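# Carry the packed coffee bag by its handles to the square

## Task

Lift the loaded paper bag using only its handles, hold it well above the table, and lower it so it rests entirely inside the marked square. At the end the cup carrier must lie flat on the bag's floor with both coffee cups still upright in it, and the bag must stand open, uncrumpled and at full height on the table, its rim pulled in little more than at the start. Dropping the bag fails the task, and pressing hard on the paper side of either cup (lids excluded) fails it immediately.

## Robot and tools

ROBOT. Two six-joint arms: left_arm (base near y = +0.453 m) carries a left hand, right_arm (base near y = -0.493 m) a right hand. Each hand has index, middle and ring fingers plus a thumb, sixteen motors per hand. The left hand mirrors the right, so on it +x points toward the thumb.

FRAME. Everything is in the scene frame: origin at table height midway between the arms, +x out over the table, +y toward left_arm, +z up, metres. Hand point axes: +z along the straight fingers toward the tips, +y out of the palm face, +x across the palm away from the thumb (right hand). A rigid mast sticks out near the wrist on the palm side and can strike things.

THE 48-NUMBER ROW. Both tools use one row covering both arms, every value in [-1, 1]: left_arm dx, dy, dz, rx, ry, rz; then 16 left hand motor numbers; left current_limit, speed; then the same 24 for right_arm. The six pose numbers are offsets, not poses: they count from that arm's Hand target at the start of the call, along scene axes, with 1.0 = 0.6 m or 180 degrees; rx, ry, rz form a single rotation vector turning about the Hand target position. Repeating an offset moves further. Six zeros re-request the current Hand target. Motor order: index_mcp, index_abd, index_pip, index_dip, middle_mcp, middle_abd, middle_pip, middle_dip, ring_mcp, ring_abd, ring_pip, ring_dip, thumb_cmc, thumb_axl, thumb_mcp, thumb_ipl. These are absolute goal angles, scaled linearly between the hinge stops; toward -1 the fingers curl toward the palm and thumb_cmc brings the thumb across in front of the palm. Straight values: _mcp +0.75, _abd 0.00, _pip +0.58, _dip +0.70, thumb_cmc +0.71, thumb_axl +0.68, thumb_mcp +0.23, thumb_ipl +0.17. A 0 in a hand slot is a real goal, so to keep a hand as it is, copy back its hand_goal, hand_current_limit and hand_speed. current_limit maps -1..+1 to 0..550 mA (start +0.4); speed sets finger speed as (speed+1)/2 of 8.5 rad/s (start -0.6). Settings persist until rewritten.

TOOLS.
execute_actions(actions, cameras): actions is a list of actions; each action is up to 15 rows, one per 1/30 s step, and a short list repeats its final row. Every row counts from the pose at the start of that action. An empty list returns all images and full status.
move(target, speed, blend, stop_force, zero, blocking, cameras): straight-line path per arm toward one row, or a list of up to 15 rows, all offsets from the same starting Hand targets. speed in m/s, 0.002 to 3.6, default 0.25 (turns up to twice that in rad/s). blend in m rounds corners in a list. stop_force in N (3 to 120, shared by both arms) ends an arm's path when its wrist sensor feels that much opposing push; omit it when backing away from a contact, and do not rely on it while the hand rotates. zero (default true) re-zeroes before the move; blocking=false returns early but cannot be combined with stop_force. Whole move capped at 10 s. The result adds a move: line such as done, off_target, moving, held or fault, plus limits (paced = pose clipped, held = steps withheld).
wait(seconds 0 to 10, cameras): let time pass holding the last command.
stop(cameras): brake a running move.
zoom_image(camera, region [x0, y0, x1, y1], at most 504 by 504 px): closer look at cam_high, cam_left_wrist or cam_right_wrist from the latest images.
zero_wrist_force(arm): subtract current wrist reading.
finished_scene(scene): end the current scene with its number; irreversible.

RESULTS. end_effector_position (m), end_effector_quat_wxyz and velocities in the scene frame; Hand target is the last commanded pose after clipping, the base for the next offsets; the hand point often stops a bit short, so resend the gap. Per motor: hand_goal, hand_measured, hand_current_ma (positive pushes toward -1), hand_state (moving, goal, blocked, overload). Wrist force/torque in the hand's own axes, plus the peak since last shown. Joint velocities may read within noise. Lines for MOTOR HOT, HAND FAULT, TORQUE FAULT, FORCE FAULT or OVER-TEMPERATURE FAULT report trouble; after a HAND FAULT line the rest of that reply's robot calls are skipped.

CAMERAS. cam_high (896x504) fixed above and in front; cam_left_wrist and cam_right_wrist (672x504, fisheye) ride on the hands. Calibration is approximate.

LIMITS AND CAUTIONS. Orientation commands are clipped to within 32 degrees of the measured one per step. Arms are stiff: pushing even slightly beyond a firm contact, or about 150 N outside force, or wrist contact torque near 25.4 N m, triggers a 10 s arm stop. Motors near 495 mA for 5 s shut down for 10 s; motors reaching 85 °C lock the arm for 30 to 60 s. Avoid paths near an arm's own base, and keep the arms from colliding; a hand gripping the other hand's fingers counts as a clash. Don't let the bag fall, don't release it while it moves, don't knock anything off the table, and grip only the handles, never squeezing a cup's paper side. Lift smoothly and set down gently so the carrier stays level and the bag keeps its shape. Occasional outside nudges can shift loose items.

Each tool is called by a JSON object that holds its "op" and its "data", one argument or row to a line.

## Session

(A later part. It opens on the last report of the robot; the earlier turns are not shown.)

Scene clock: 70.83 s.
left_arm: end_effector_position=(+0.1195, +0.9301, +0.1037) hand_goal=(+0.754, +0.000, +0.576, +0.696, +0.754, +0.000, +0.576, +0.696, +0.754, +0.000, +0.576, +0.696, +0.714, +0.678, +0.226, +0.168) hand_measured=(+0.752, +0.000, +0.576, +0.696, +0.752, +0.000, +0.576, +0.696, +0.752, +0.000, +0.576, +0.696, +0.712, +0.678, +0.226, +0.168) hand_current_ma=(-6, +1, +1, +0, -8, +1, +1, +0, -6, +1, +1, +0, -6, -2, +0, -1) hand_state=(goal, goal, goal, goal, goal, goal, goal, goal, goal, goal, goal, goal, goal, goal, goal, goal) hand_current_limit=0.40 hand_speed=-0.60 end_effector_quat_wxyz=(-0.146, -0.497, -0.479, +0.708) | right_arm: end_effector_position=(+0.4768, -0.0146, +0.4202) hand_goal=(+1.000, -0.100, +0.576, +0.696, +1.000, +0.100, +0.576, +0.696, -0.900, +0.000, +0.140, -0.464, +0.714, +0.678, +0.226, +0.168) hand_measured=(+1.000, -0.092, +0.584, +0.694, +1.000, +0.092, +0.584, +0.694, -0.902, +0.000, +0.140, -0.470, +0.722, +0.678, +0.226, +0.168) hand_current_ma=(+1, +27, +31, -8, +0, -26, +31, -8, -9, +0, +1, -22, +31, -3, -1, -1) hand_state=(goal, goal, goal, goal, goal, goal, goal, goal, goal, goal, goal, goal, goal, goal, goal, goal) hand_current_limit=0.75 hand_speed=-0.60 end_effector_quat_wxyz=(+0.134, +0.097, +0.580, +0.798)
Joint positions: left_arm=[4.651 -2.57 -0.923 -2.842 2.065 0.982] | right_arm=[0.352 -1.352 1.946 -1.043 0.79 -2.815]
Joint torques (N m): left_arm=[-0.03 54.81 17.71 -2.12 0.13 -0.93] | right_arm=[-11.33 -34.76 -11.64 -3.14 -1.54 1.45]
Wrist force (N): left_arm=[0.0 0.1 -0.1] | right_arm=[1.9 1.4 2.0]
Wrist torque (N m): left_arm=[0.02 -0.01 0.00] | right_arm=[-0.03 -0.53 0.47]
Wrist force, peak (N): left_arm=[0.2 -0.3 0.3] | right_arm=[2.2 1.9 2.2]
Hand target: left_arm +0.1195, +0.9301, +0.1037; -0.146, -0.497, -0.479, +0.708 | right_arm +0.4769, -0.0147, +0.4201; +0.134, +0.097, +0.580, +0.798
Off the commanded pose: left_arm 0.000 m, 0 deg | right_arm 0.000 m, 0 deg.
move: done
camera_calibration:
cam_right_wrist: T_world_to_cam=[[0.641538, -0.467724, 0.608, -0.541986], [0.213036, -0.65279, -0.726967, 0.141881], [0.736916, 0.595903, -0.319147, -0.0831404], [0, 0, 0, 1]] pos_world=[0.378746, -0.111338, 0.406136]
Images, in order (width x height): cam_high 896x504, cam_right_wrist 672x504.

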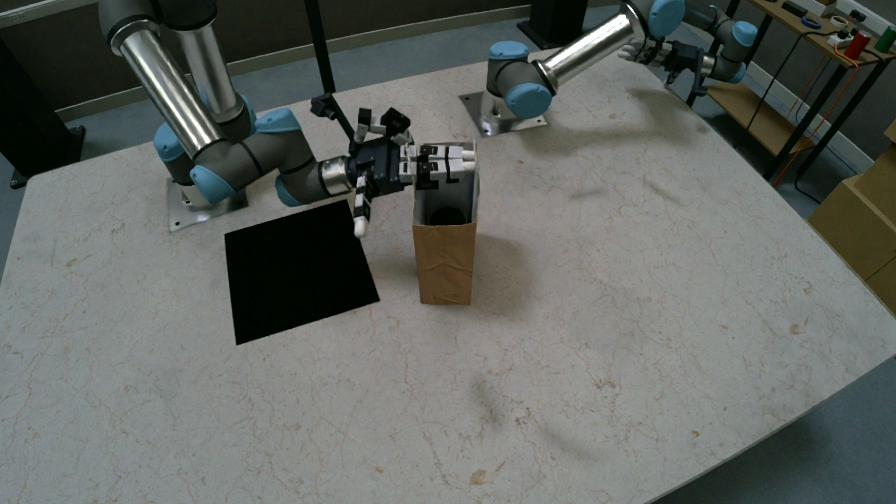

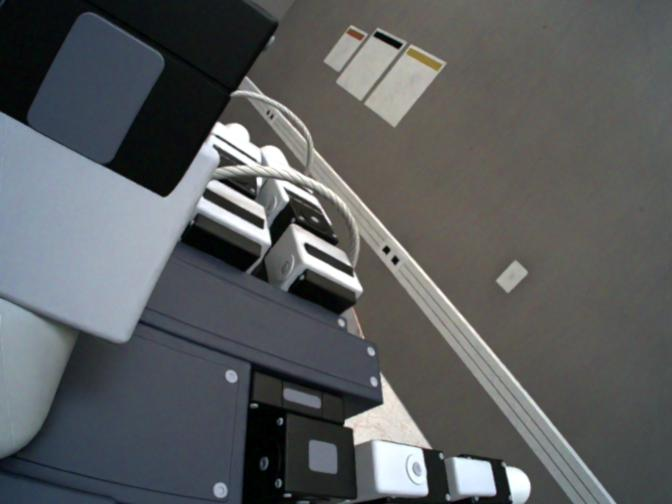

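{"op": "move", "data": {
  "target": [0,0,0,0,0,0,0.754,0,0.576,0.696,0.754,0,0.576,0.696,0.754,0,0.576,0.696,0.714,0.678,0.226,0.168,0.4,-0.6,0.0163,0.0473,0,0,0,0,1,-0.1,0.576,0.696,1,0.1,0.576,0.696,-0.90,0,0.139,-0.464,0.714,0.678,0.226,0.168,0.75,-0.6],
  "cameras": ["cam_high","cam_right_wrist"],
  "speed": 0.04
}}

{"op": "zoom_image", "data": {
  "camera": "cam_high",
  "region": [380, 100, 510, 240]
}}

{"op": "zoom_image", "data": {
  "camera": "cam_right_wrist",
  "region": [160, 80, 400, 320]
}}

Scene clock: 72.17 s.
left_arm: end_effector_position=(+0.1195, +0.9301, +0.1037) hand_goal=(+0.754, +0.000, +0.576, +0.696, +0.754, +0.000, +0.576, +0.696, +0.754, +0.000, +0.576, +0.696, +0.714, +0.678, +0.226, +0.168) hand_measured=(+0.752, +0.000, +0.576, +0.696, +0.752, +0.000, +0.576, +0.696, +0.752, +0.000, +0.576, +0.696, +0.712, +0.678, +0.226, +0.168) hand_current_ma=(-6, +1, +1, +0, -8, +1, +1, +0, -6, +1, +1, +0, -6, -2, +0, -1) hand_state=(goal, goal, goal, goal, goal, goal, goal, goal, goal, goal, goal, goal, goal, goal, goal, goal) hand_current_limit=0.40 hand_speed=-0.60 end_effector_quat_wxyz=(-0.146, -0.497, -0.479, +0.708) | right_arm: end_effector_position=(+0.4866, +0.0138, +0.4202) hand_goal=(+1.000, -0.100, +0.576, +0.696, +1.000, +0.100, +0.576, +0.696, -0.900, +0.000, +0.140, -0.464, +0.714, +0.678, +0.226, +0.168) hand_measured=(+1.000, -0.092, +0.584, +0.694, +1.000, +0.092, +0.584, +0.694, -0.902, +0.000, +0.140, -0.470, +0.722, +0.678, +0.226, +0.168) hand_current_ma=(+1, +27, +31, -8, +0, -26, +31, -8, -9, +0, +1, -22, +31, -3, -1, -1) hand_state=(goal, goal, goal, goal, goal, goal, goal, goal, goal, goal, goal, goal, goal, goal, goal, goal) hand_current_limit=0.75 hand_speed=-0.60 end_effector_quat_wxyz=(+0.134, +0.097, +0.580, +0.798) end_effector_velocity=(+0.000, -0.002, +0.000) end_effector_angular_velocity=(+0.000, +0.001, +0.000)
Joint positions: left_arm=[4.651 -2.57 -0.923 -2.842 2.065 0.982] | right_arm=[0.398 -1.294 1.866 -1.003 0.831 -2.842]
Joint velocities: left_arm=[within noise] | right_arm=[-0.004 -0.004 0.005 -0.003 -0.004 0.003]
Joint torques (N m): left_arm=[-0.58 54.5 17.8 -2.25 0.12 -1.01] | right_arm=[-8.74 -37.35 -12.1 -3.32 -1.73 1.52]
Wrist force (N): left_arm=[0.2 0.0 0.0] | right_arm=[2.0 1.5 1.6]
Wrist torque (N m): left_arm=[0.01 -0.02 0.02] | right_arm=[0.00 -0.53 0.48]
Wrist force, peak (N): left_arm=[0.5 -0.2 -0.1] | right_arm=[2.2 1.5 2.1]
Hand target: left_arm +0.1195, +0.9301, +0.1037; -0.146, -0.497, -0.479, +0.708 | right_arm +0.4866, +0.0137, +0.4201; +0.134, +0.097, +0.580, +0.798
Off the commanded pose: left_arm 0.000 m, 0 deg | right_arm 0.000 m, 0 deg.
move: done
camera_calibration:
cam_right_wrist: T_world_to_cam=[[0.641538, -0.467724, 0.608, -0.53499], [0.213036, -0.65279, -0.726967, 0.158332], [0.736916, 0.595903, -0.319147, -0.107286], [0, 0, 0, 1]] pos_world=[0.388546, -0.0829379, 0.406136]
Images, in order (width x height): cam_high 896x504, cam_right_wrist 672x504.

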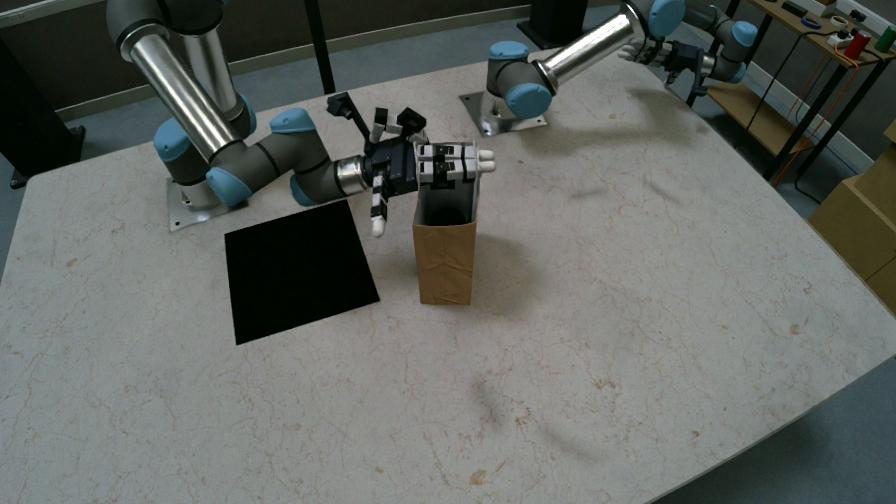

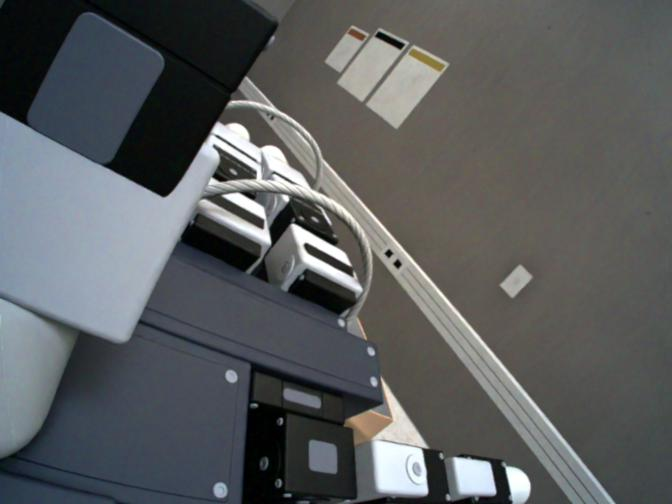

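Scaled by 3.600.

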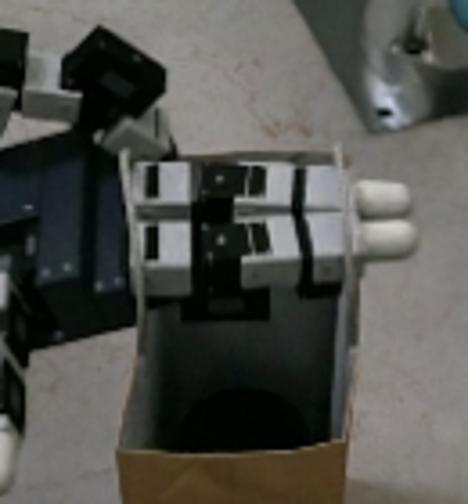

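Scaled by 2.100 from the camera's 672x504 image, which has a finer 960x720 frame.

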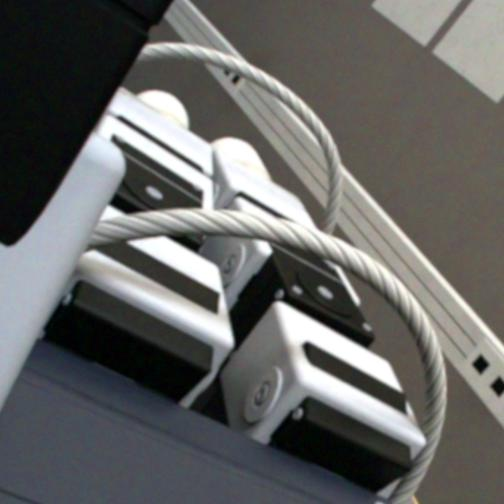

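{"op": "move", "data": {
  "target": [
    [0,0,0,0,0,0,0.754,0,0.576,0.696,0.754,0,0.576,0.696,0.754,0,0.576,0.696,0.714,0.678,0.226,0.168,0.4,-0.6,0.0054,0.0158,0.002,0,0,0,1,-0.1,0.576,0.696,1,0.1,0.576,0.696,-0.90,0,0.139,-0.464,0.714,0.678,0.226,0.168,0.75,-0.6],
    [0,0,0,0,0,0,0.754,0,0.576,0.696,0.754,0,0.576,0.696,0.754,0,0.576,0.696,0.714,0.678,0.226,0.168,0.4,-0.6,0.0054,0.0158,0.002,0,0,0,1,-0.1,0.576,0.0435,1,0.1,0.576,0.0435,-0.90,0,0.139,-0.464,0.714,0.678,0.226,0.168,0.75,-0.7]
  ],
  "cameras": ["cam_high","cam_right_wrist"],
  "speed": 0.04
}}

{"op": "zoom_image", "data": {
  "camera": "cam_high",
  "region": [380, 100, 510, 240]
}}

{"op": "zoom_image", "data": {
  "camera": "cam_right_wrist",
  "region": [160, 80, 400, 320]
}}

Scene clock: 74.13 s.
left_arm: end_effector_position=(+0.1195, +0.9301, +0.1037) hand_goal=(+0.754, +0.000, +0.576, +0.696, +0.754, +0.000, +0.576, +0.696, +0.754, +0.000, +0.576, +0.696, +0.714, +0.678, +0.226, +0.168) hand_measured=(+0.752, +0.000, +0.576, +0.696, +0.752, +0.000, +0.576, +0.696, +0.752, +0.000, +0.576, +0.696, +0.712, +0.678, +0.226, +0.168) hand_current_ma=(-6, +1, +1, +0, -8, +1, +1, +0, -6, +1, +1, +0, -6, -2, +0, -1) hand_state=(goal, goal, goal, goal, goal, goal, goal, goal, goal, goal, goal, goal, goal, goal, goal, goal) hand_current_limit=0.40 hand_speed=-0.60 end_effector_quat_wxyz=(-0.146, -0.497, -0.479, +0.708) | right_arm: end_effector_position=(+0.4899, +0.0232, +0.4213) hand_goal=(+1.000, -0.100, +0.576, +0.044, +1.000, +0.100, +0.576, +0.044, -0.900, +0.000, +0.140, -0.464, +0.714, +0.678, +0.226, +0.168) hand_measured=(+1.000, -0.092, +0.584, +0.048, +1.000, +0.092, +0.584, +0.048, -0.902, +0.000, +0.140, -0.470, +0.722, +0.678, +0.226, +0.168) hand_current_ma=(+1, +27, +30, +12, +0, -27, +31, +12, -9, +0, +1, -22, +31, -3, -1, -1) hand_state=(goal, goal, goal, goal, goal, goal, goal, goal, goal, goal, goal, goal, goal, goal, goal, goal) hand_current_limit=0.75 hand_speed=-0.70 end_effector_quat_wxyz=(+0.134, +0.097, +0.580, +0.798)
Joint positions: left_arm=[4.651 -2.57 -0.923 -2.842 2.065 0.982] | right_arm=[0.412 -1.277 1.838 -0.987 0.844 -2.849]
Joint torques (N m): left_arm=[-0.26 54.47 17.65 -2.11 -0.05 -0.91] | right_arm=[-10.4 -37.8 -11.85 -3.3 -1.62 1.4]
Wrist force (N): left_arm=[0.1 0.1 -0.1] | right_arm=[2.0 1.5 1.9]
Wrist torque (N m): left_arm=[0.02 -0.01 0.00] | right_arm=[-0.03 -0.54 0.50]
Wrist force, peak (N): left_arm=[0.5 -0.1 0.3] | right_arm=[2.3 1.7 1.9]
Hand target: left_arm +0.1195, +0.9301, +0.1037; -0.146, -0.497, -0.479, +0.708 | right_arm +0.4899, +0.0232, +0.4213; +0.134, +0.097, +0.580, +0.798
Off the commanded pose: left_arm 0.000 m, 0 deg | right_arm 0.000 m, 0 deg.
move: done
camera_calibration:
cam_right_wrist: T_world_to_cam=[[0.641583, -0.467687, 0.60798, -0.53343], [0.212982, -0.652833, -0.726944, 0.164602], [0.736892, 0.595884, -0.319237, -0.114758], [0, 0, 0, 1]] pos_world=[0.391746, -0.0736378, 0.407336]
Images, in order (width x height): cam_high 896x504, cam_right_wrist 672x504.

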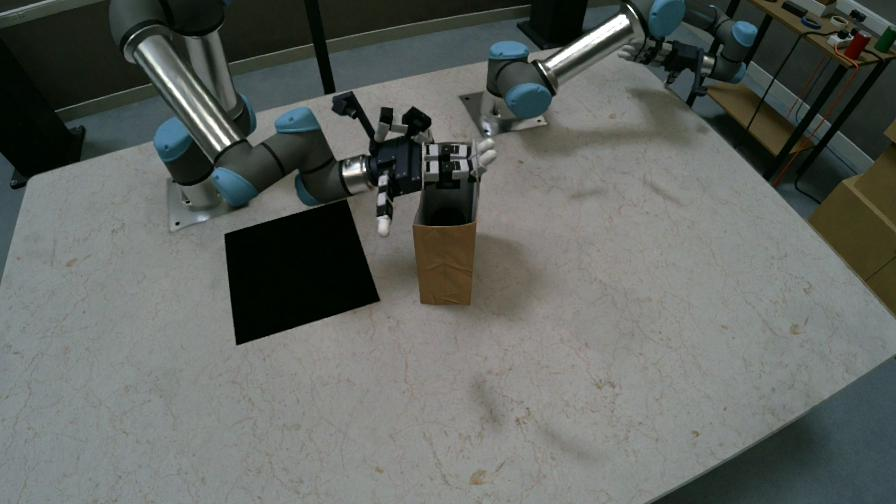

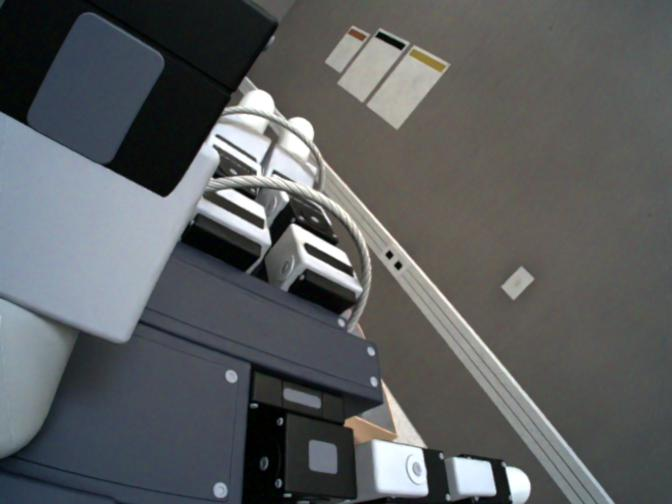

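Scaled by 3.600.

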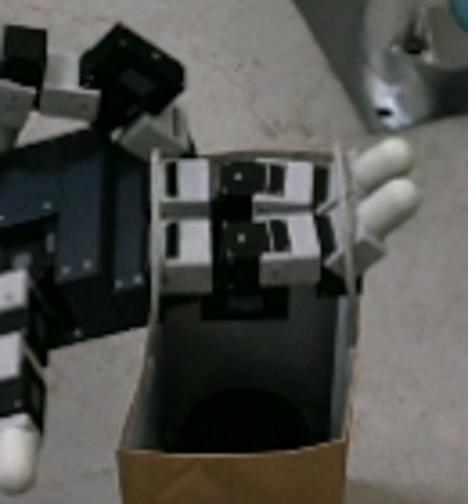

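Scaled by 2.100 from the camera's 672x504 image, which has a finer 960x720 frame.

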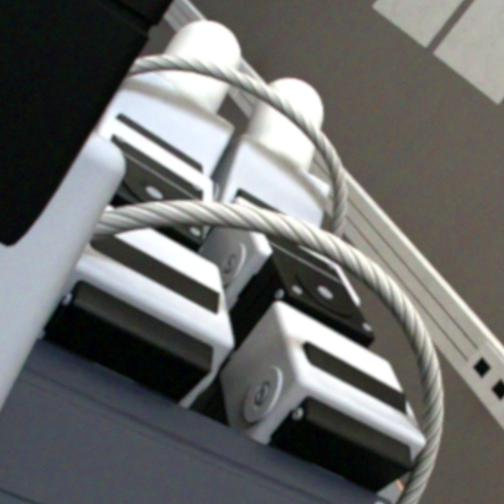

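{"op": "move", "data": {
  "target": [0,0,0,0,0,0,0.754,0,0.576,0.696,0.754,0,0.576,0.696,0.754,0,0.576,0.696,0.714,0.678,0.226,0.168,0.4,-0.6,0,0,0.0383,0,0,0,1,-0.1,0.576,0.0435,1,0.1,0.576,0.0435,-0.90,0,0.139,-0.464,0.714,0.678,0.226,0.168,0.78,-0.7],
  "cameras": ["cam_high","cam_right_wrist"],
  "speed": 0.03
}}

{"op": "zoom_image", "data": {
  "camera": "cam_high",
  "region": [380, 100, 530, 320]
}}

{"op": "zoom_image", "data": {
  "camera": "cam_right_wrist",
  "region": [160, 80, 400, 320]
}}

Scene clock: 75.33 s.
left_arm: end_effector_position=(+0.1195, +0.9301, +0.1037) hand_goal=(+0.754, +0.000, +0.576, +0.696, +0.754, +0.000, +0.576, +0.696, +0.754, +0.000, +0.576, +0.696, +0.714, +0.678, +0.226, +0.168) hand_measured=(+0.752, +0.000, +0.576, +0.696, +0.752, +0.000, +0.576, +0.696, +0.752, +0.000, +0.576, +0.696, +0.712, +0.678, +0.226, +0.168) hand_current_ma=(-6, +1, +1, +0, -8, +1, +1, +0, -6, +1, +1, +0, -6, -2, +0, -1) hand_state=(goal, goal, goal, goal, goal, goal, goal, goal, goal, goal, goal, goal, goal, goal, goal, goal) hand_current_limit=0.40 hand_speed=-0.60 end_effector_quat_wxyz=(-0.146, -0.497, -0.479, +0.708) | right_arm: end_effector_position=(+0.4899, +0.0231, +0.4446) hand_goal=(+1.000, -0.100, +0.576, +0.044, +1.000, +0.100, +0.576, +0.044, -0.900, +0.000, +0.140, -0.464, +0.714, +0.678, +0.226, +0.168) hand_measured=(+1.000, -0.094, +0.584, +0.046, +1.000, +0.092, +0.584, +0.046, -0.902, +0.000, +0.140, -0.470, +0.722, +0.678, +0.226, +0.168) hand_current_ma=(+1, +23, +30, +9, +0, -27, +31, +8, -9, +0, +1, -22, +31, -3, -1, -1) hand_state=(goal, goal, goal, goal, goal, goal, goal, goal, goal, goal, goal, goal, goal, goal, goal, goal) hand_current_limit=0.78 hand_speed=-0.70 end_effector_quat_wxyz=(+0.134, +0.097, +0.580, +0.798)
Joint positions: left_arm=[4.651 -2.57 -0.923 -2.842 2.065 0.982] | right_arm=[0.412 -1.305 1.808 -0.929 0.844 -2.849]
Joint torques (N m): left_arm=[-0.5 53.6 17.17 -2.14 0 -1.13] | right_arm=[-7.87 -27.08 -18.07 -4.28 -0.82 -0.27]
Wrist force (N): left_arm=[-0.1 -0.2 0.2] | right_arm=[2.2 -4.0 0.3]
Wrist torque (N m): left_arm=[-0.04 0.02 0.00] | right_arm=[0.10 -0.56 0.48]
Wrist force, peak (N): left_arm=[0.4 0.3 0.3] | right_arm=[2.0 -4.8 0.6]
Hand target: left_arm +0.1195, +0.9301, +0.1037; -0.146, -0.497, -0.479, +0.708 | right_arm +0.4899, +0.0232, +0.4443; +0.134, +0.097, +0.580, +0.798
Off the commanded pose: left_arm 0.000 m, 0 deg | right_arm 0.000 m, 0 deg.
move: done
camera_calibration:
cam_right_wrist: T_world_to_cam=[[0.641432, -0.467794, 0.608058, -0.54758], [0.213188, -0.652686, -0.727016, 0.181407], [0.736964, 0.595961, -0.318926, -0.107583], [0, 0, 0, 1]] pos_world=[0.391846, -0.0736379, 0.430535]
Images, in order (width x height): cam_high 896x504, cam_right_wrist 672x504.

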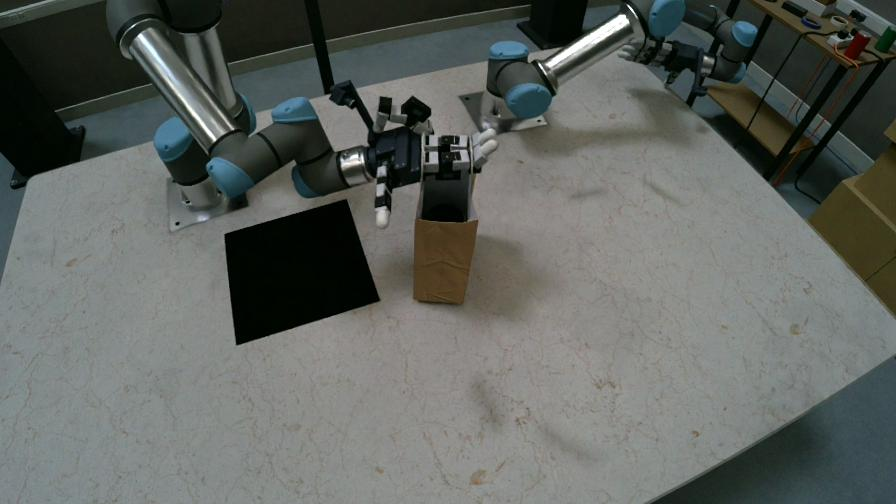

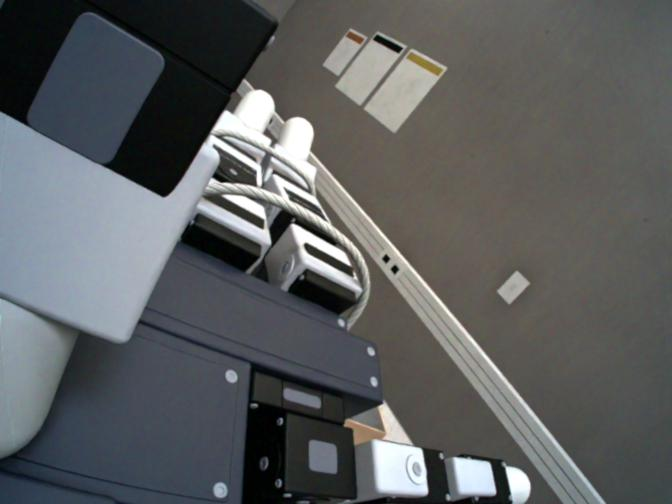

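Scaled by 2.291.

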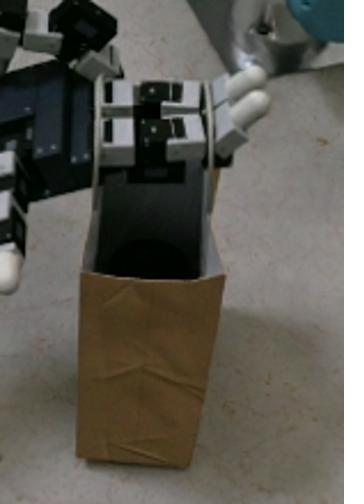

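Scaled by 2.100 from the camera's 672x504 image, which has a finer 960x720 frame.

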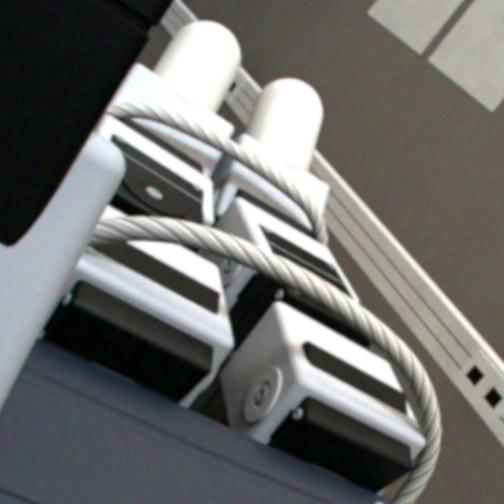

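{"op": "move", "data": {
  "target": [0,0,0,0,0,0,0.754,0,0.576,0.696,0.754,0,0.576,0.696,0.754,0,0.576,0.696,0.714,0.678,0.226,0.168,0.4,-0.6,0,0,0.02,0,0,0,1,-0.1,0.576,0.0435,1,0.1,0.576,0.0435,-0.90,0,0.139,-0.464,0.714,0.678,0.226,0.168,0.78,-0.7],
  "cameras": ["cam_high","cam_right_wrist"],
  "speed": 0.02
}}

{"op": "zoom_image", "data": {
  "camera": "cam_high",
  "region": [380, 100, 530, 320]
}}

{"op": "zoom_image", "data": {
  "camera": "cam_right_wrist",
  "region": [160, 80, 400, 320]
}}

Scene clock: 76.53 s.
left_arm: end_effector_position=(+0.1195, +0.9301, +0.1037) hand_goal=(+0.754, +0.000, +0.576, +0.696, +0.754, +0.000, +0.576, +0.696, +0.754, +0.000, +0.576, +0.696, +0.714, +0.678, +0.226, +0.168) hand_measured=(+0.752, +0.000, +0.576, +0.696, +0.752, +0.000, +0.576, +0.696, +0.752, +0.000, +0.576, +0.696, +0.712, +0.678, +0.226, +0.168) hand_current_ma=(-6, +1, +1, +0, -8, +1, +1, +0, -6, +1, +1, +0, -6, -2, +0, -1) hand_state=(goal, goal, goal, goal, goal, goal, goal, goal, goal, goal, goal, goal, goal, goal, goal, goal) hand_current_limit=0.40 hand_speed=-0.60 end_effector_quat_wxyz=(-0.146, -0.497, -0.479, +0.708) | right_arm: end_effector_position=(+0.4899, +0.0231, +0.4566) hand_goal=(+1.000, -0.100, +0.576, +0.044, +1.000, +0.100, +0.576, +0.044, -0.900, +0.000, +0.140, -0.464, +0.714, +0.678, +0.226, +0.168) hand_measured=(+1.000, -0.094, +0.584, +0.046, +1.000, +0.092, +0.584, +0.046, -0.902, +0.000, +0.140, -0.470, +0.722, +0.678, +0.226, +0.168) hand_current_ma=(+1, +23, +30, +9, +0, -27, +31, +8, -9, +0, +1, -22, +31, -3, -1, -1) hand_state=(goal, goal, goal, goal, goal, goal, goal, goal, goal, goal, goal, goal, goal, goal, goal, goal) hand_current_limit=0.78 hand_speed=-0.70 end_effector_quat_wxyz=(+0.134, +0.097, +0.580, +0.798)
Joint positions: left_arm=[4.651 -2.57 -0.923 -2.842 2.065 0.982] | right_arm=[0.412 -1.319 1.791 -0.899 0.844 -2.849]
Joint torques (N m): left_arm=[-0.08 54.07 17.81 -2.02 0.05 -1] | right_arm=[-6.74 -27.03 -21.41 -4.26 0.17 0.8]
Wrist force (N): left_arm=[0.1 -0.3 0.3] | right_arm=[2.0 -4.1 0.4]
Wrist torque (N m): left_arm=[-0.06 0.00 0.01] | right_arm=[0.09 -0.53 0.46]
Wrist force, peak (N): left_arm=[0.4 -0.2 0.6] | right_arm=[2.2 -4.8 0.3]
Hand target: left_arm +0.1195, +0.9301, +0.1037; -0.146, -0.497, -0.479, +0.708 | right_arm +0.4899, +0.0232, +0.4563; +0.134, +0.097, +0.580, +0.798
Off the commanded pose: left_arm 0.000 m, 0 deg | right_arm 0.000 m, 0 deg.
move: done
camera_calibration:
cam_right_wrist: T_world_to_cam=[[0.641463, -0.467718, 0.608083, -0.554831], [0.213173, -0.652758, -0.726955, 0.190126], [0.736941, 0.595942, -0.319016, -0.103634], [0, 0, 0, 1]] pos_world=[0.391746, -0.0736379, 0.442536]
Images, in order (width x height): cam_high 896x504, cam_right_wrist 672x504.

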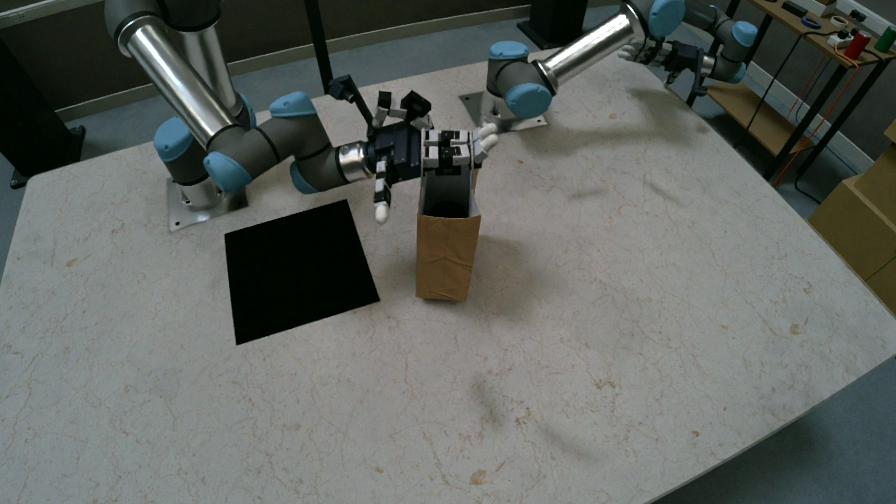

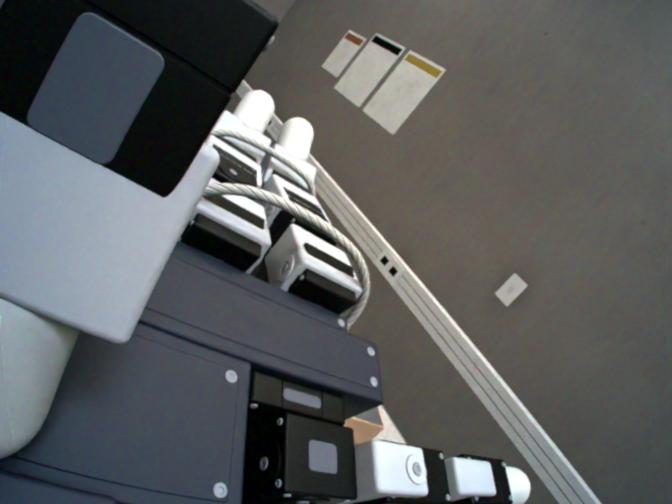

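Scaled by 2.291.

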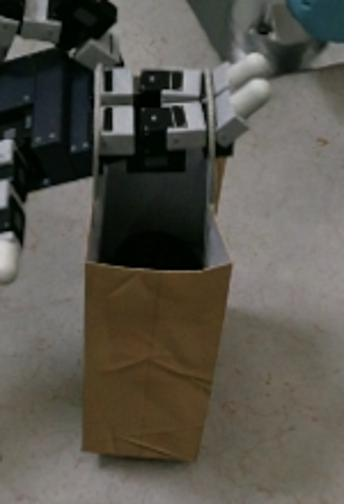

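Scaled by 2.100 from the camera's 672x504 image, which has a finer 960x720 frame.

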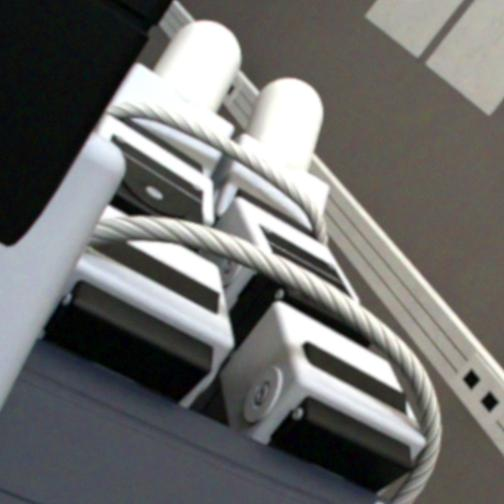

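{"op": "move", "data": {
  "target": [0,0,0,0,0,0,0.754,0,0.576,0.696,0.754,0,0.576,0.696,0.754,0,0.576,0.696,0.714,0.678,0.226,0.168,0.4,-0.6,0,0,0.17,0,0,0,1,-0.1,0.576,0.0435,1,0.1,0.576,0.0435,-0.90,0,0.139,-0.464,0.714,0.678,0.226,0.168,0.78,-0.7],
  "cameras": ["cam_high"],
  "speed": 0.05
}}

{"op": "zoom_image", "data": {
  "camera": "cam_high",
  "region": [360, 60, 560, 320]
}}

Scene clock: 83.40 s.
left_arm: end_effector_position=(+0.1195, +0.9301, +0.1037) hand_goal=(+0.754, +0.000, +0.576, +0.696, +0.754, +0.000, +0.576, +0.696, +0.754, +0.000, +0.576, +0.696, +0.714, +0.678, +0.226, +0.168) hand_measured=(+0.752, +0.000, +0.576, +0.696, +0.752, +0.000, +0.576, +0.696, +0.752, +0.000, +0.576, +0.696, +0.712, +0.678, +0.226, +0.168) hand_current_ma=(-6, +1, +1, +0, -8, +1, +1, +0, -6, +1, +1, +0, -6, -2, +0, -1) hand_state=(goal, goal, goal, goal, goal, goal, goal, goal, goal, goal, goal, goal, goal, goal, goal, goal) hand_current_limit=0.40 hand_speed=-0.60 end_effector_quat_wxyz=(-0.146, -0.497, -0.479, +0.708) | right_arm: end_effector_position=(+0.4898, +0.0231, +0.5585) hand_goal=(+1.000, -0.100, +0.576, +0.044, +1.000, +0.100, +0.576, +0.044, -0.900, +0.000, +0.140, -0.464, +0.714, +0.678, +0.226, +0.168) hand_measured=(+1.000, -0.094, +0.584, +0.046, +1.000, +0.092, +0.584, +0.046, -0.902, +0.000, +0.140, -0.470, +0.722, +0.678, +0.226, +0.168) hand_current_ma=(+1, +23, +30, +9, +0, -26, +31, +8, -9, +0, +1, -22, +32, -3, -1, -1) hand_state=(goal, goal, goal, goal, goal, goal, goal, goal, goal, goal, goal, goal, goal, goal, goal, goal) hand_current_limit=0.78 hand_speed=-0.70 end_effector_quat_wxyz=(+0.134, +0.097, +0.580, +0.798)
Joint positions: left_arm=[4.651 -2.57 -0.923 -2.842 2.065 0.982] | right_arm=[0.412 -1.4 1.616 -0.642 0.844 -2.849]
Joint torques (N m): left_arm=[0.23 53.62 18 -2.17 0.09 -1.01] | right_arm=[1.19 -25.98 -19.23 -4.23 1.96 -0.61]
Wrist force (N): left_arm=[-0.1 -0.1 0.0] | right_arm=[1.8 -4.2 0.1]
Wrist torque (N m): left_arm=[-0.01 0.02 -0.01] | right_arm=[0.12 -0.49 0.43]
Wrist force, peak (N): left_arm=[0.3 -0.4 0.5] | right_arm=[2.0 -5.9 -0.4]
Hand target: left_arm +0.1195, +0.9301, +0.1037; -0.146, -0.497, -0.479, +0.708 | right_arm +0.4899, +0.0232, +0.5583; +0.134, +0.097, +0.580, +0.798
Off the commanded pose: left_arm 0.000 m, 0 deg | right_arm 0.000 m, 0 deg.
move: done
Images, in order (width x height): cam_high 896x504.

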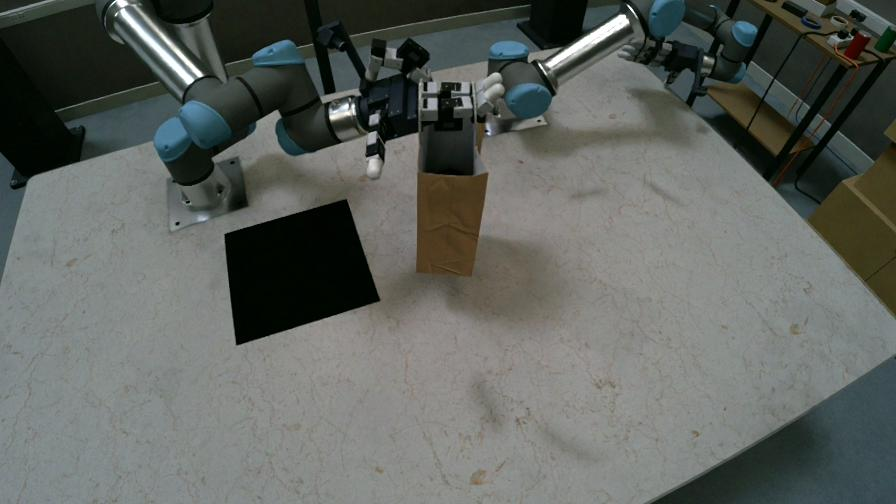

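Scaled by 1.938.

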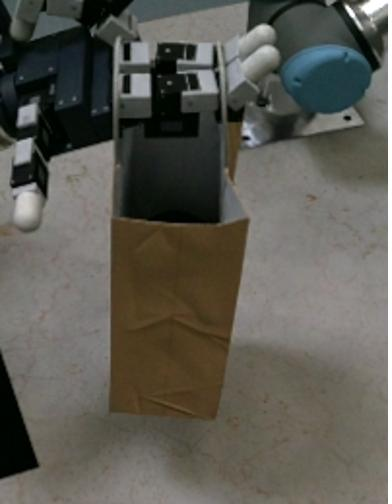

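{"op": "move", "data": {
  "target": [0,0,0,0,0,0,0.754,0,0.576,0.696,0.754,0,0.576,0.696,0.754,0,0.576,0.696,0.714,0.678,0.226,0.168,0.4,-0.6,-0.22,-0.57,0,0,0,0,1,-0.1,0.576,0.0435,1,0.1,0.576,0.0435,-0.90,0,0.139,-0.464,0.714,0.678,0.226,0.168,0.78,-0.7],
  "cameras": ["cam_high"],
  "speed": 0.08
}}

{"op": "zoom_image", "data": {
  "camera": "cam_high",
  "region": [180, 60, 420, 360]
}}

Scene clock: 89.57 s.
left_arm: end_effector_position=(+0.1195, +0.9301, +0.1037) hand_goal=(+0.754, +0.000, +0.576, +0.696, +0.754, +0.000, +0.576, +0.696, +0.754, +0.000, +0.576, +0.696, +0.714, +0.678, +0.226, +0.168) hand_measured=(+0.752, +0.000, +0.576, +0.696, +0.752, +0.000, +0.576, +0.696, +0.752, +0.000, +0.576, +0.696, +0.712, +0.678, +0.226, +0.168) hand_current_ma=(-6, +1, +1, +0, -8, +1, +1, +0, -6, +1, +1, +0, -6, -2, +0, -1) hand_state=(goal, goal, goal, goal, goal, goal, goal, goal, goal, goal, goal, goal, goal, goal, goal, goal) hand_current_limit=0.40 hand_speed=-0.60 end_effector_quat_wxyz=(-0.146, -0.497, -0.479, +0.708) | right_arm: end_effector_position=(+0.3579, -0.3189, +0.5584) hand_goal=(+1.000, -0.100, +0.576, +0.044, +1.000, +0.100, +0.576, +0.044, -0.900, +0.000, +0.140, -0.464, +0.714, +0.678, +0.226, +0.168) hand_measured=(+1.000, -0.094, +0.584, +0.046, +1.000, +0.092, +0.584, +0.046, -0.902, +0.000, +0.140, -0.470, +0.722, +0.678, +0.226, +0.168) hand_current_ma=(+1, +23, +30, +9, +0, -26, +31, +8, -9, +0, +1, -22, +32, -3, -1, -1) hand_state=(goal, goal, goal, goal, goal, goal, goal, goal, goal, goal, goal, goal, goal, goal, goal, goal) hand_current_limit=0.78 hand_speed=-0.70 end_effector_quat_wxyz=(+0.134, +0.097, +0.580, +0.798)
Joint positions: left_arm=[4.651 -2.57 -0.923 -2.842 2.065 0.982] | right_arm=[-0.612 -2.111 2.58 -2.645 0.385 -0.93]
Joint torques (N m): left_arm=[-0.76 53.8 18.33 -2.13 0.21 -1.05] | right_arm=[3.67 -3.2 -21.27 -1.74 0.21 -0.66]
Wrist force (N): left_arm=[0.2 0.0 0.1] | right_arm=[2.0 -3.9 0.6]
Wrist torque (N m): left_arm=[0.00 -0.03 0.02] | right_arm=[0.10 -0.58 0.44]
Wrist force, peak (N): left_arm=[0.5 0.0 0.6] | right_arm=[2.4 -4.7 0.5]
Hand target: left_arm +0.1195, +0.9301, +0.1037; -0.146, -0.497, -0.479, +0.708 | right_arm +0.3579, -0.3188, +0.5583; +0.134, +0.097, +0.580, +0.798
Off the commanded pose: left_arm 0.000 m, 0 deg | right_arm 0.000 m, 0 deg.
move: done
Images, in order (width x height): cam_high 896x504.

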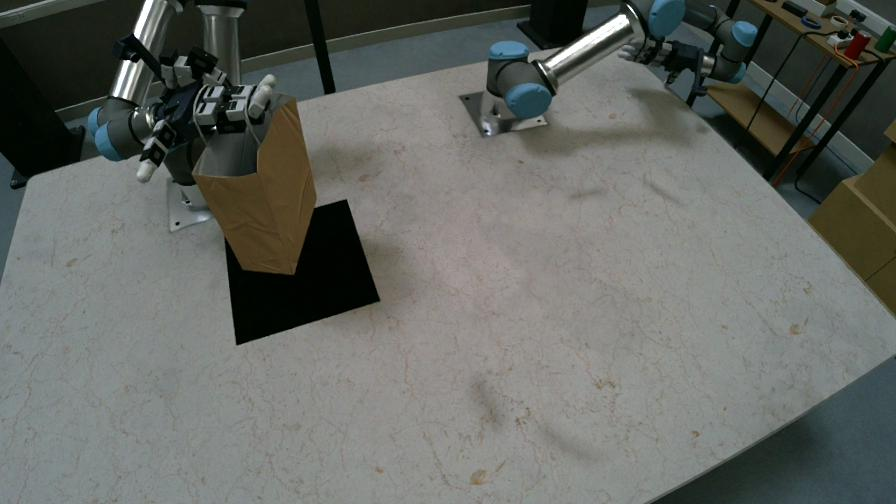

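Scaled by 1.680.

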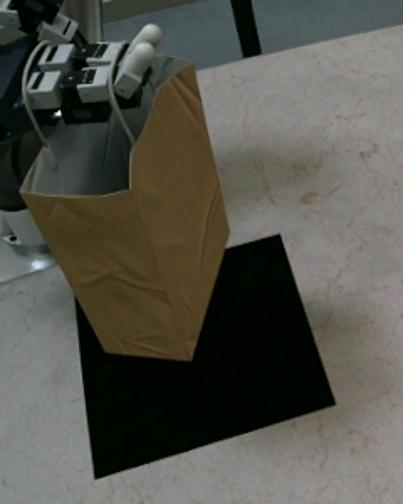

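{"op": "move", "data": {
  "target": [0,0,0,0,0,0,0.754,0,0.576,0.696,0.754,0,0.576,0.696,0.754,0,0.576,0.696,0.714,0.678,0.226,0.168,0.4,-0.6,0.0133,0.0083,-0.163,0,0,0,1,-0.1,0.576,0.0435,1,0.1,0.576,0.0435,-0.90,0,0.139,-0.464,0.714,0.678,0.226,0.168,0.78,-0.7],
  "cameras": ["cam_high","cam_right_wrist"],
  "speed": 0.05
}}

{"op": "zoom_image", "data": {
  "camera": "cam_high",
  "region": [180, 80, 420, 360]
}}

Scene clock: 92.60 s.
left_arm: end_effector_position=(+0.1195, +0.9301, +0.1037) hand_goal=(+0.754, +0.000, +0.576, +0.696, +0.754, +0.000, +0.576, +0.696, +0.754, +0.000, +0.576, +0.696, +0.714, +0.678, +0.226, +0.168) hand_measured=(+0.752, +0.000, +0.576, +0.696, +0.752, +0.000, +0.576, +0.696, +0.752, +0.000, +0.576, +0.696, +0.712, +0.678, +0.226, +0.168) hand_current_ma=(-6, +1, +1, +0, -8, +1, +1, +0, -6, +1, +1, +0, -6, -2, +0, -1) hand_state=(goal, goal, goal, goal, goal, goal, goal, goal, goal, goal, goal, goal, goal, goal, goal, goal) hand_current_limit=0.40 hand_speed=-0.60 end_effector_quat_wxyz=(-0.146, -0.497, -0.479, +0.708) | right_arm: end_effector_position=(+0.3659, -0.3138, +0.4605) hand_goal=(+1.000, -0.100, +0.576, +0.044, +1.000, +0.100, +0.576, +0.044, -0.900, +0.000, +0.140, -0.464, +0.714, +0.678, +0.226, +0.168) hand_measured=(+1.000, -0.094, +0.584, +0.046, +1.000, +0.092, +0.584, +0.046, -0.902, +0.000, +0.140, -0.470, +0.722, +0.678, +0.226, +0.168) hand_current_ma=(+1, +23, +30, +9, +0, -26, +31, +8, -9, +0, +1, -22, +32, -3, -1, -1) hand_state=(goal, goal, goal, goal, goal, goal, goal, goal, goal, goal, goal, goal, goal, goal, goal, goal) hand_current_limit=0.78 hand_speed=-0.70 end_effector_quat_wxyz=(+0.133, +0.097, +0.580, +0.798)
Joint positions: left_arm=[4.651 -2.57 -0.923 -2.842 2.065 0.982] | right_arm=[-0.574 -1.791 2.738 -3.04 0.364 -1.018]
Joint torques (N m): left_arm=[-0.53 54.04 18.94 -2.24 0.09 -1.03] | right_arm=[-12.08 -7.74 -27.01 -0.71 4.83 -0.57]
Wrist force (N): left_arm=[0.2 0.0 0.1] | right_arm=[2.2 -3.8 0.2]
Wrist torque (N m): left_arm=[-0.01 -0.03 0.02] | right_arm=[0.16 -0.58 0.35]
Wrist force, peak (N): left_arm=[0.3 -0.4 0.4] | right_arm=[1.8 -4.8 -0.2]
Hand target: left_arm +0.1195, +0.9301, +0.1037; -0.146, -0.497, -0.479, +0.708 | right_arm +0.3659, -0.3139, +0.4605; +0.134, +0.097, +0.580, +0.798
Off the commanded pose: left_arm 0.000 m, 0 deg | right_arm 0.000 m, 0 deg.
move: done
camera_calibration:
cam_right_wrist: T_world_to_cam=[[0.641873, -0.467592, 0.607747, -0.635205], [0.212894, -0.652737, -0.727056, -0.000318357], [0.736665, 0.596063, -0.319426, 0.190102], [0, 0, 0, 1]] pos_world=[0.267747, -0.410538, 0.446536]
Images, in order (width x height): cam_high 896x504, cam_right_wrist 672x504.

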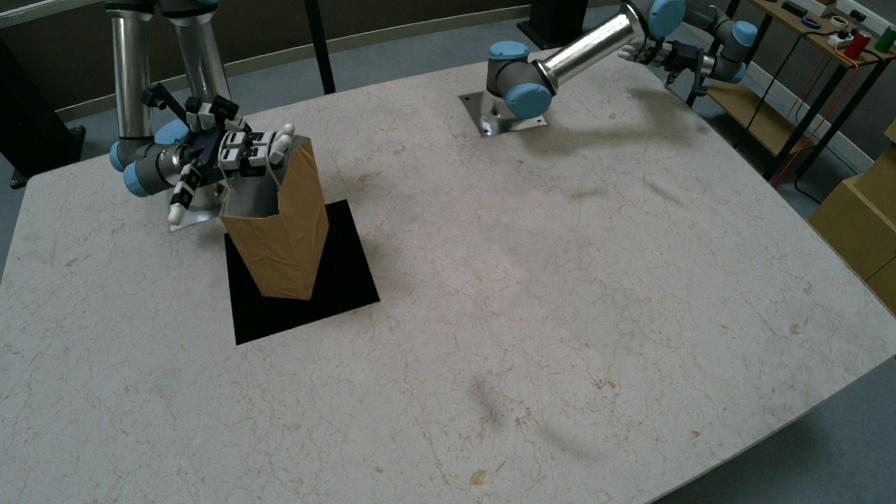

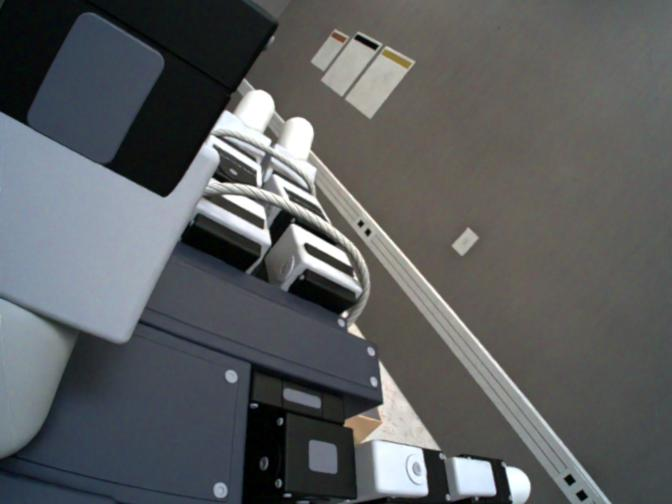

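Scaled by 1.800.

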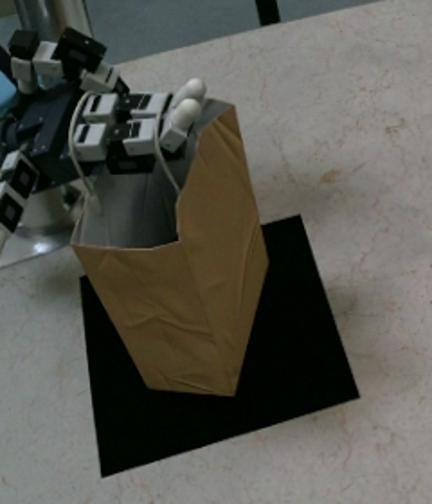

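{"op": "move", "data": {
  "target": [0,0,0,0,0,0,0.754,0,0.576,0.696,0.754,0,0.576,0.696,0.754,0,0.576,0.696,0.714,0.678,0.226,0.168,0.4,-0.6,0,0,-0.02,0,0,0,1,-0.1,0.576,0.0435,1,0.1,0.576,0.0435,-0.90,0,0.139,-0.464,0.714,0.678,0.226,0.168,0.78,-0.7],
  "cameras": [],
  "speed": 0.03
}}

{"op": "move", "data": {
  "target": [0,0,0,0,0,0,0.754,0,0.576,0.696,0.754,0,0.576,0.696,0.754,0,0.576,0.696,0.714,0.678,0.226,0.168,0.4,-0.6,0,0,-0.0117,0,0,0,1,-0.1,0.576,0.0435,1,0.1,0.576,0.0435,-0.90,0,0.139,-0.464,0.714,0.678,0.226,0.168,0.78,-0.7],
  "cameras": ["cam_high"],
  "speed": 0.02
}}

{"op": "zoom_image", "data": {
  "camera": "cam_high",
  "region": [180, 80, 420, 360]
}}

Scene clock: 93.80 s.
left_arm: end_effector_position=(+0.1195, +0.9301, +0.1037) hand_goal=(+0.754, +0.000, +0.576, +0.696, +0.754, +0.000, +0.576, +0.696, +0.754, +0.000, +0.576, +0.696, +0.714, +0.678, +0.226, +0.168) hand_measured=(+0.752, +0.000, +0.576, +0.696, +0.752, +0.000, +0.576, +0.696, +0.752, +0.000, +0.576, +0.696, +0.712, +0.678, +0.226, +0.168) hand_current_ma=(-6, +1, +1, +0, -8, +1, +1, +0, -6, +1, +1, +0, -6, -2, +0, -1) hand_state=(goal, goal, goal, goal, goal, goal, goal, goal, goal, goal, goal, goal, goal, goal, goal, goal) hand_current_limit=0.40 hand_speed=-0.60 end_effector_quat_wxyz=(-0.146, -0.497, -0.479, +0.708) | right_arm: end_effector_position=(+0.3658, -0.3138, +0.4485) hand_goal=(+1.000, -0.100, +0.576, +0.044, +1.000, +0.100, +0.576, +0.044, -0.900, +0.000, +0.140, -0.464, +0.714, +0.678, +0.226, +0.168) hand_measured=(+1.000, -0.094, +0.584, +0.046, +1.000, +0.092, +0.584, +0.046, -0.902, +0.000, +0.140, -0.470, +0.722, +0.678, +0.226, +0.168) hand_current_ma=(+1, +23, +30, +9, +0, -26, +31, +8, -9, +0, +1, -22, +32, -3, -1, -1) hand_state=(goal, goal, goal, goal, goal, goal, goal, goal, goal, goal, goal, goal, goal, goal, goal, goal) hand_current_limit=0.78 hand_speed=-0.70 end_effector_quat_wxyz=(+0.133, +0.097, +0.580, +0.798)
Joint positions: left_arm=[4.651 -2.57 -0.923 -2.842 2.065 0.982] | right_arm=[-0.574 -1.73 2.755 -3.118 0.364 -1.018]
Joint torques (N m): left_arm=[-0.67 53.65 18.21 -2.2 0.1 -1.18] | right_arm=[-10.42 -12.73 -25.73 -0.58 3 0.71]
Wrist force (N): left_arm=[-0.1 0.0 0.0] | right_arm=[2.0 -3.9 0.0]
Wrist torque (N m): left_arm=[0.00 0.01 -0.01] | right_arm=[0.17 -0.55 0.34]
Wrist force, peak (N): left_arm=[0.1 -0.2 0.5] | right_arm=[2.2 -4.5 0.2]
Hand target: left_arm +0.1195, +0.9301, +0.1037; -0.146, -0.497, -0.479, +0.708 | right_arm +0.3659, -0.3139, +0.4485; +0.134, +0.097, +0.580, +0.798
Off the commanded pose: left_arm 0.000 m, 0 deg | right_arm 0.000 m, 0 deg.
move: done
No camera images: "cameras" was empty.

Scene clock: 94.60 s.
left_arm: end_effector_position=(+0.1195, +0.9301, +0.1037) hand_goal=(+0.754, +0.000, +0.576, +0.696, +0.754, +0.000, +0.576, +0.696, +0.754, +0.000, +0.576, +0.696, +0.714, +0.678, +0.226, +0.168) hand_measured=(+0.752, +0.000, +0.576, +0.696, +0.752, +0.000, +0.576, +0.696, +0.752, +0.000, +0.576, +0.696, +0.712, +0.678, +0.226, +0.168) hand_current_ma=(-6, +1, +1, +0, -8, +1, +1, +0, -6, +1, +1, +0, -6, -2, +0, -1) hand_state=(goal, goal, goal, goal, goal, goal, goal, goal, goal, goal, goal, goal, goal, goal, goal, goal) hand_current_limit=0.40 hand_speed=-0.60 end_effector_quat_wxyz=(-0.146, -0.497, -0.479, +0.708) | right_arm: end_effector_position=(+0.3658, -0.3138, +0.4414) hand_goal=(+1.000, -0.100, +0.576, +0.044, +1.000, +0.100, +0.576, +0.044, -0.900, +0.000, +0.140, -0.464, +0.714, +0.678, +0.226, +0.168) hand_measured=(+1.000, -0.094, +0.584, +0.046, +1.000, +0.092, +0.584, +0.046, -0.902, +0.000, +0.140, -0.470, +0.722, +0.678, +0.226, +0.168) hand_current_ma=(+1, +23, +30, +9, +0, -26, +31, +8, -9, +0, +1, -22, +32, -3, -1, -1) hand_state=(goal, goal, goal, goal, goal, goal, goal, goal, goal, goal, goal, goal, goal, goal, goal, goal) hand_current_limit=0.78 hand_speed=-0.70 end_effector_quat_wxyz=(+0.133, +0.097, +0.580, +0.798)
Joint positions: left_arm=[4.651 -2.57 -0.923 -2.842 2.065 0.982] | right_arm=[-0.574 -1.692 2.764 -3.166 0.364 -1.019]
Joint torques (N m): left_arm=[0.09 53.16 18.16 -2.17 0.06 -1.19] | right_arm=[-7.37 -13.62 -22.75 -0.93 4.59 0.8]
Wrist force (N): left_arm=[-0.1 0.0 0.1] | right_arm=[2.3 -4.0 0.5]
Wrist torque (N m): left_arm=[0.01 0.02 -0.01] | right_arm=[0.11 -0.60 0.37]
Wrist force, peak (N): left_arm=[0.1 -0.3 0.4] | right_arm=[2.4 -4.2 0.5]
Hand target: left_arm +0.1195, +0.9301, +0.1037; -0.146, -0.497, -0.479, +0.708 | right_arm +0.3659, -0.3139, +0.4415; +0.134, +0.097, +0.580, +0.798
Off the commanded pose: left_arm 0.000 m, 0 deg | right_arm 0.000 m, 0 deg.
move: done
Images, in order (width x height): cam_high 896x504.

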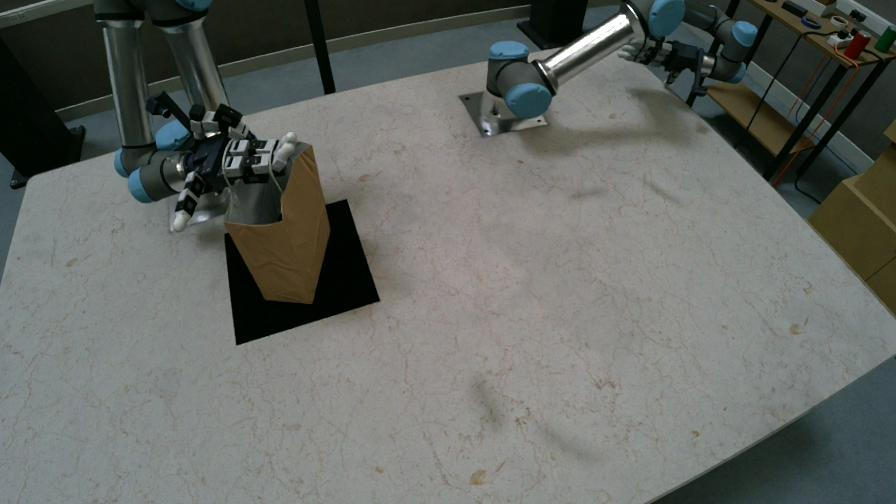

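Scaled by 1.800.

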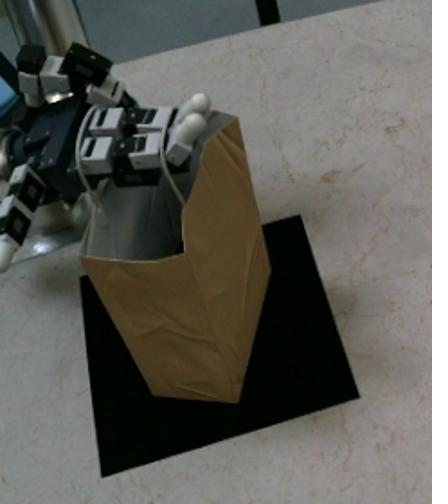

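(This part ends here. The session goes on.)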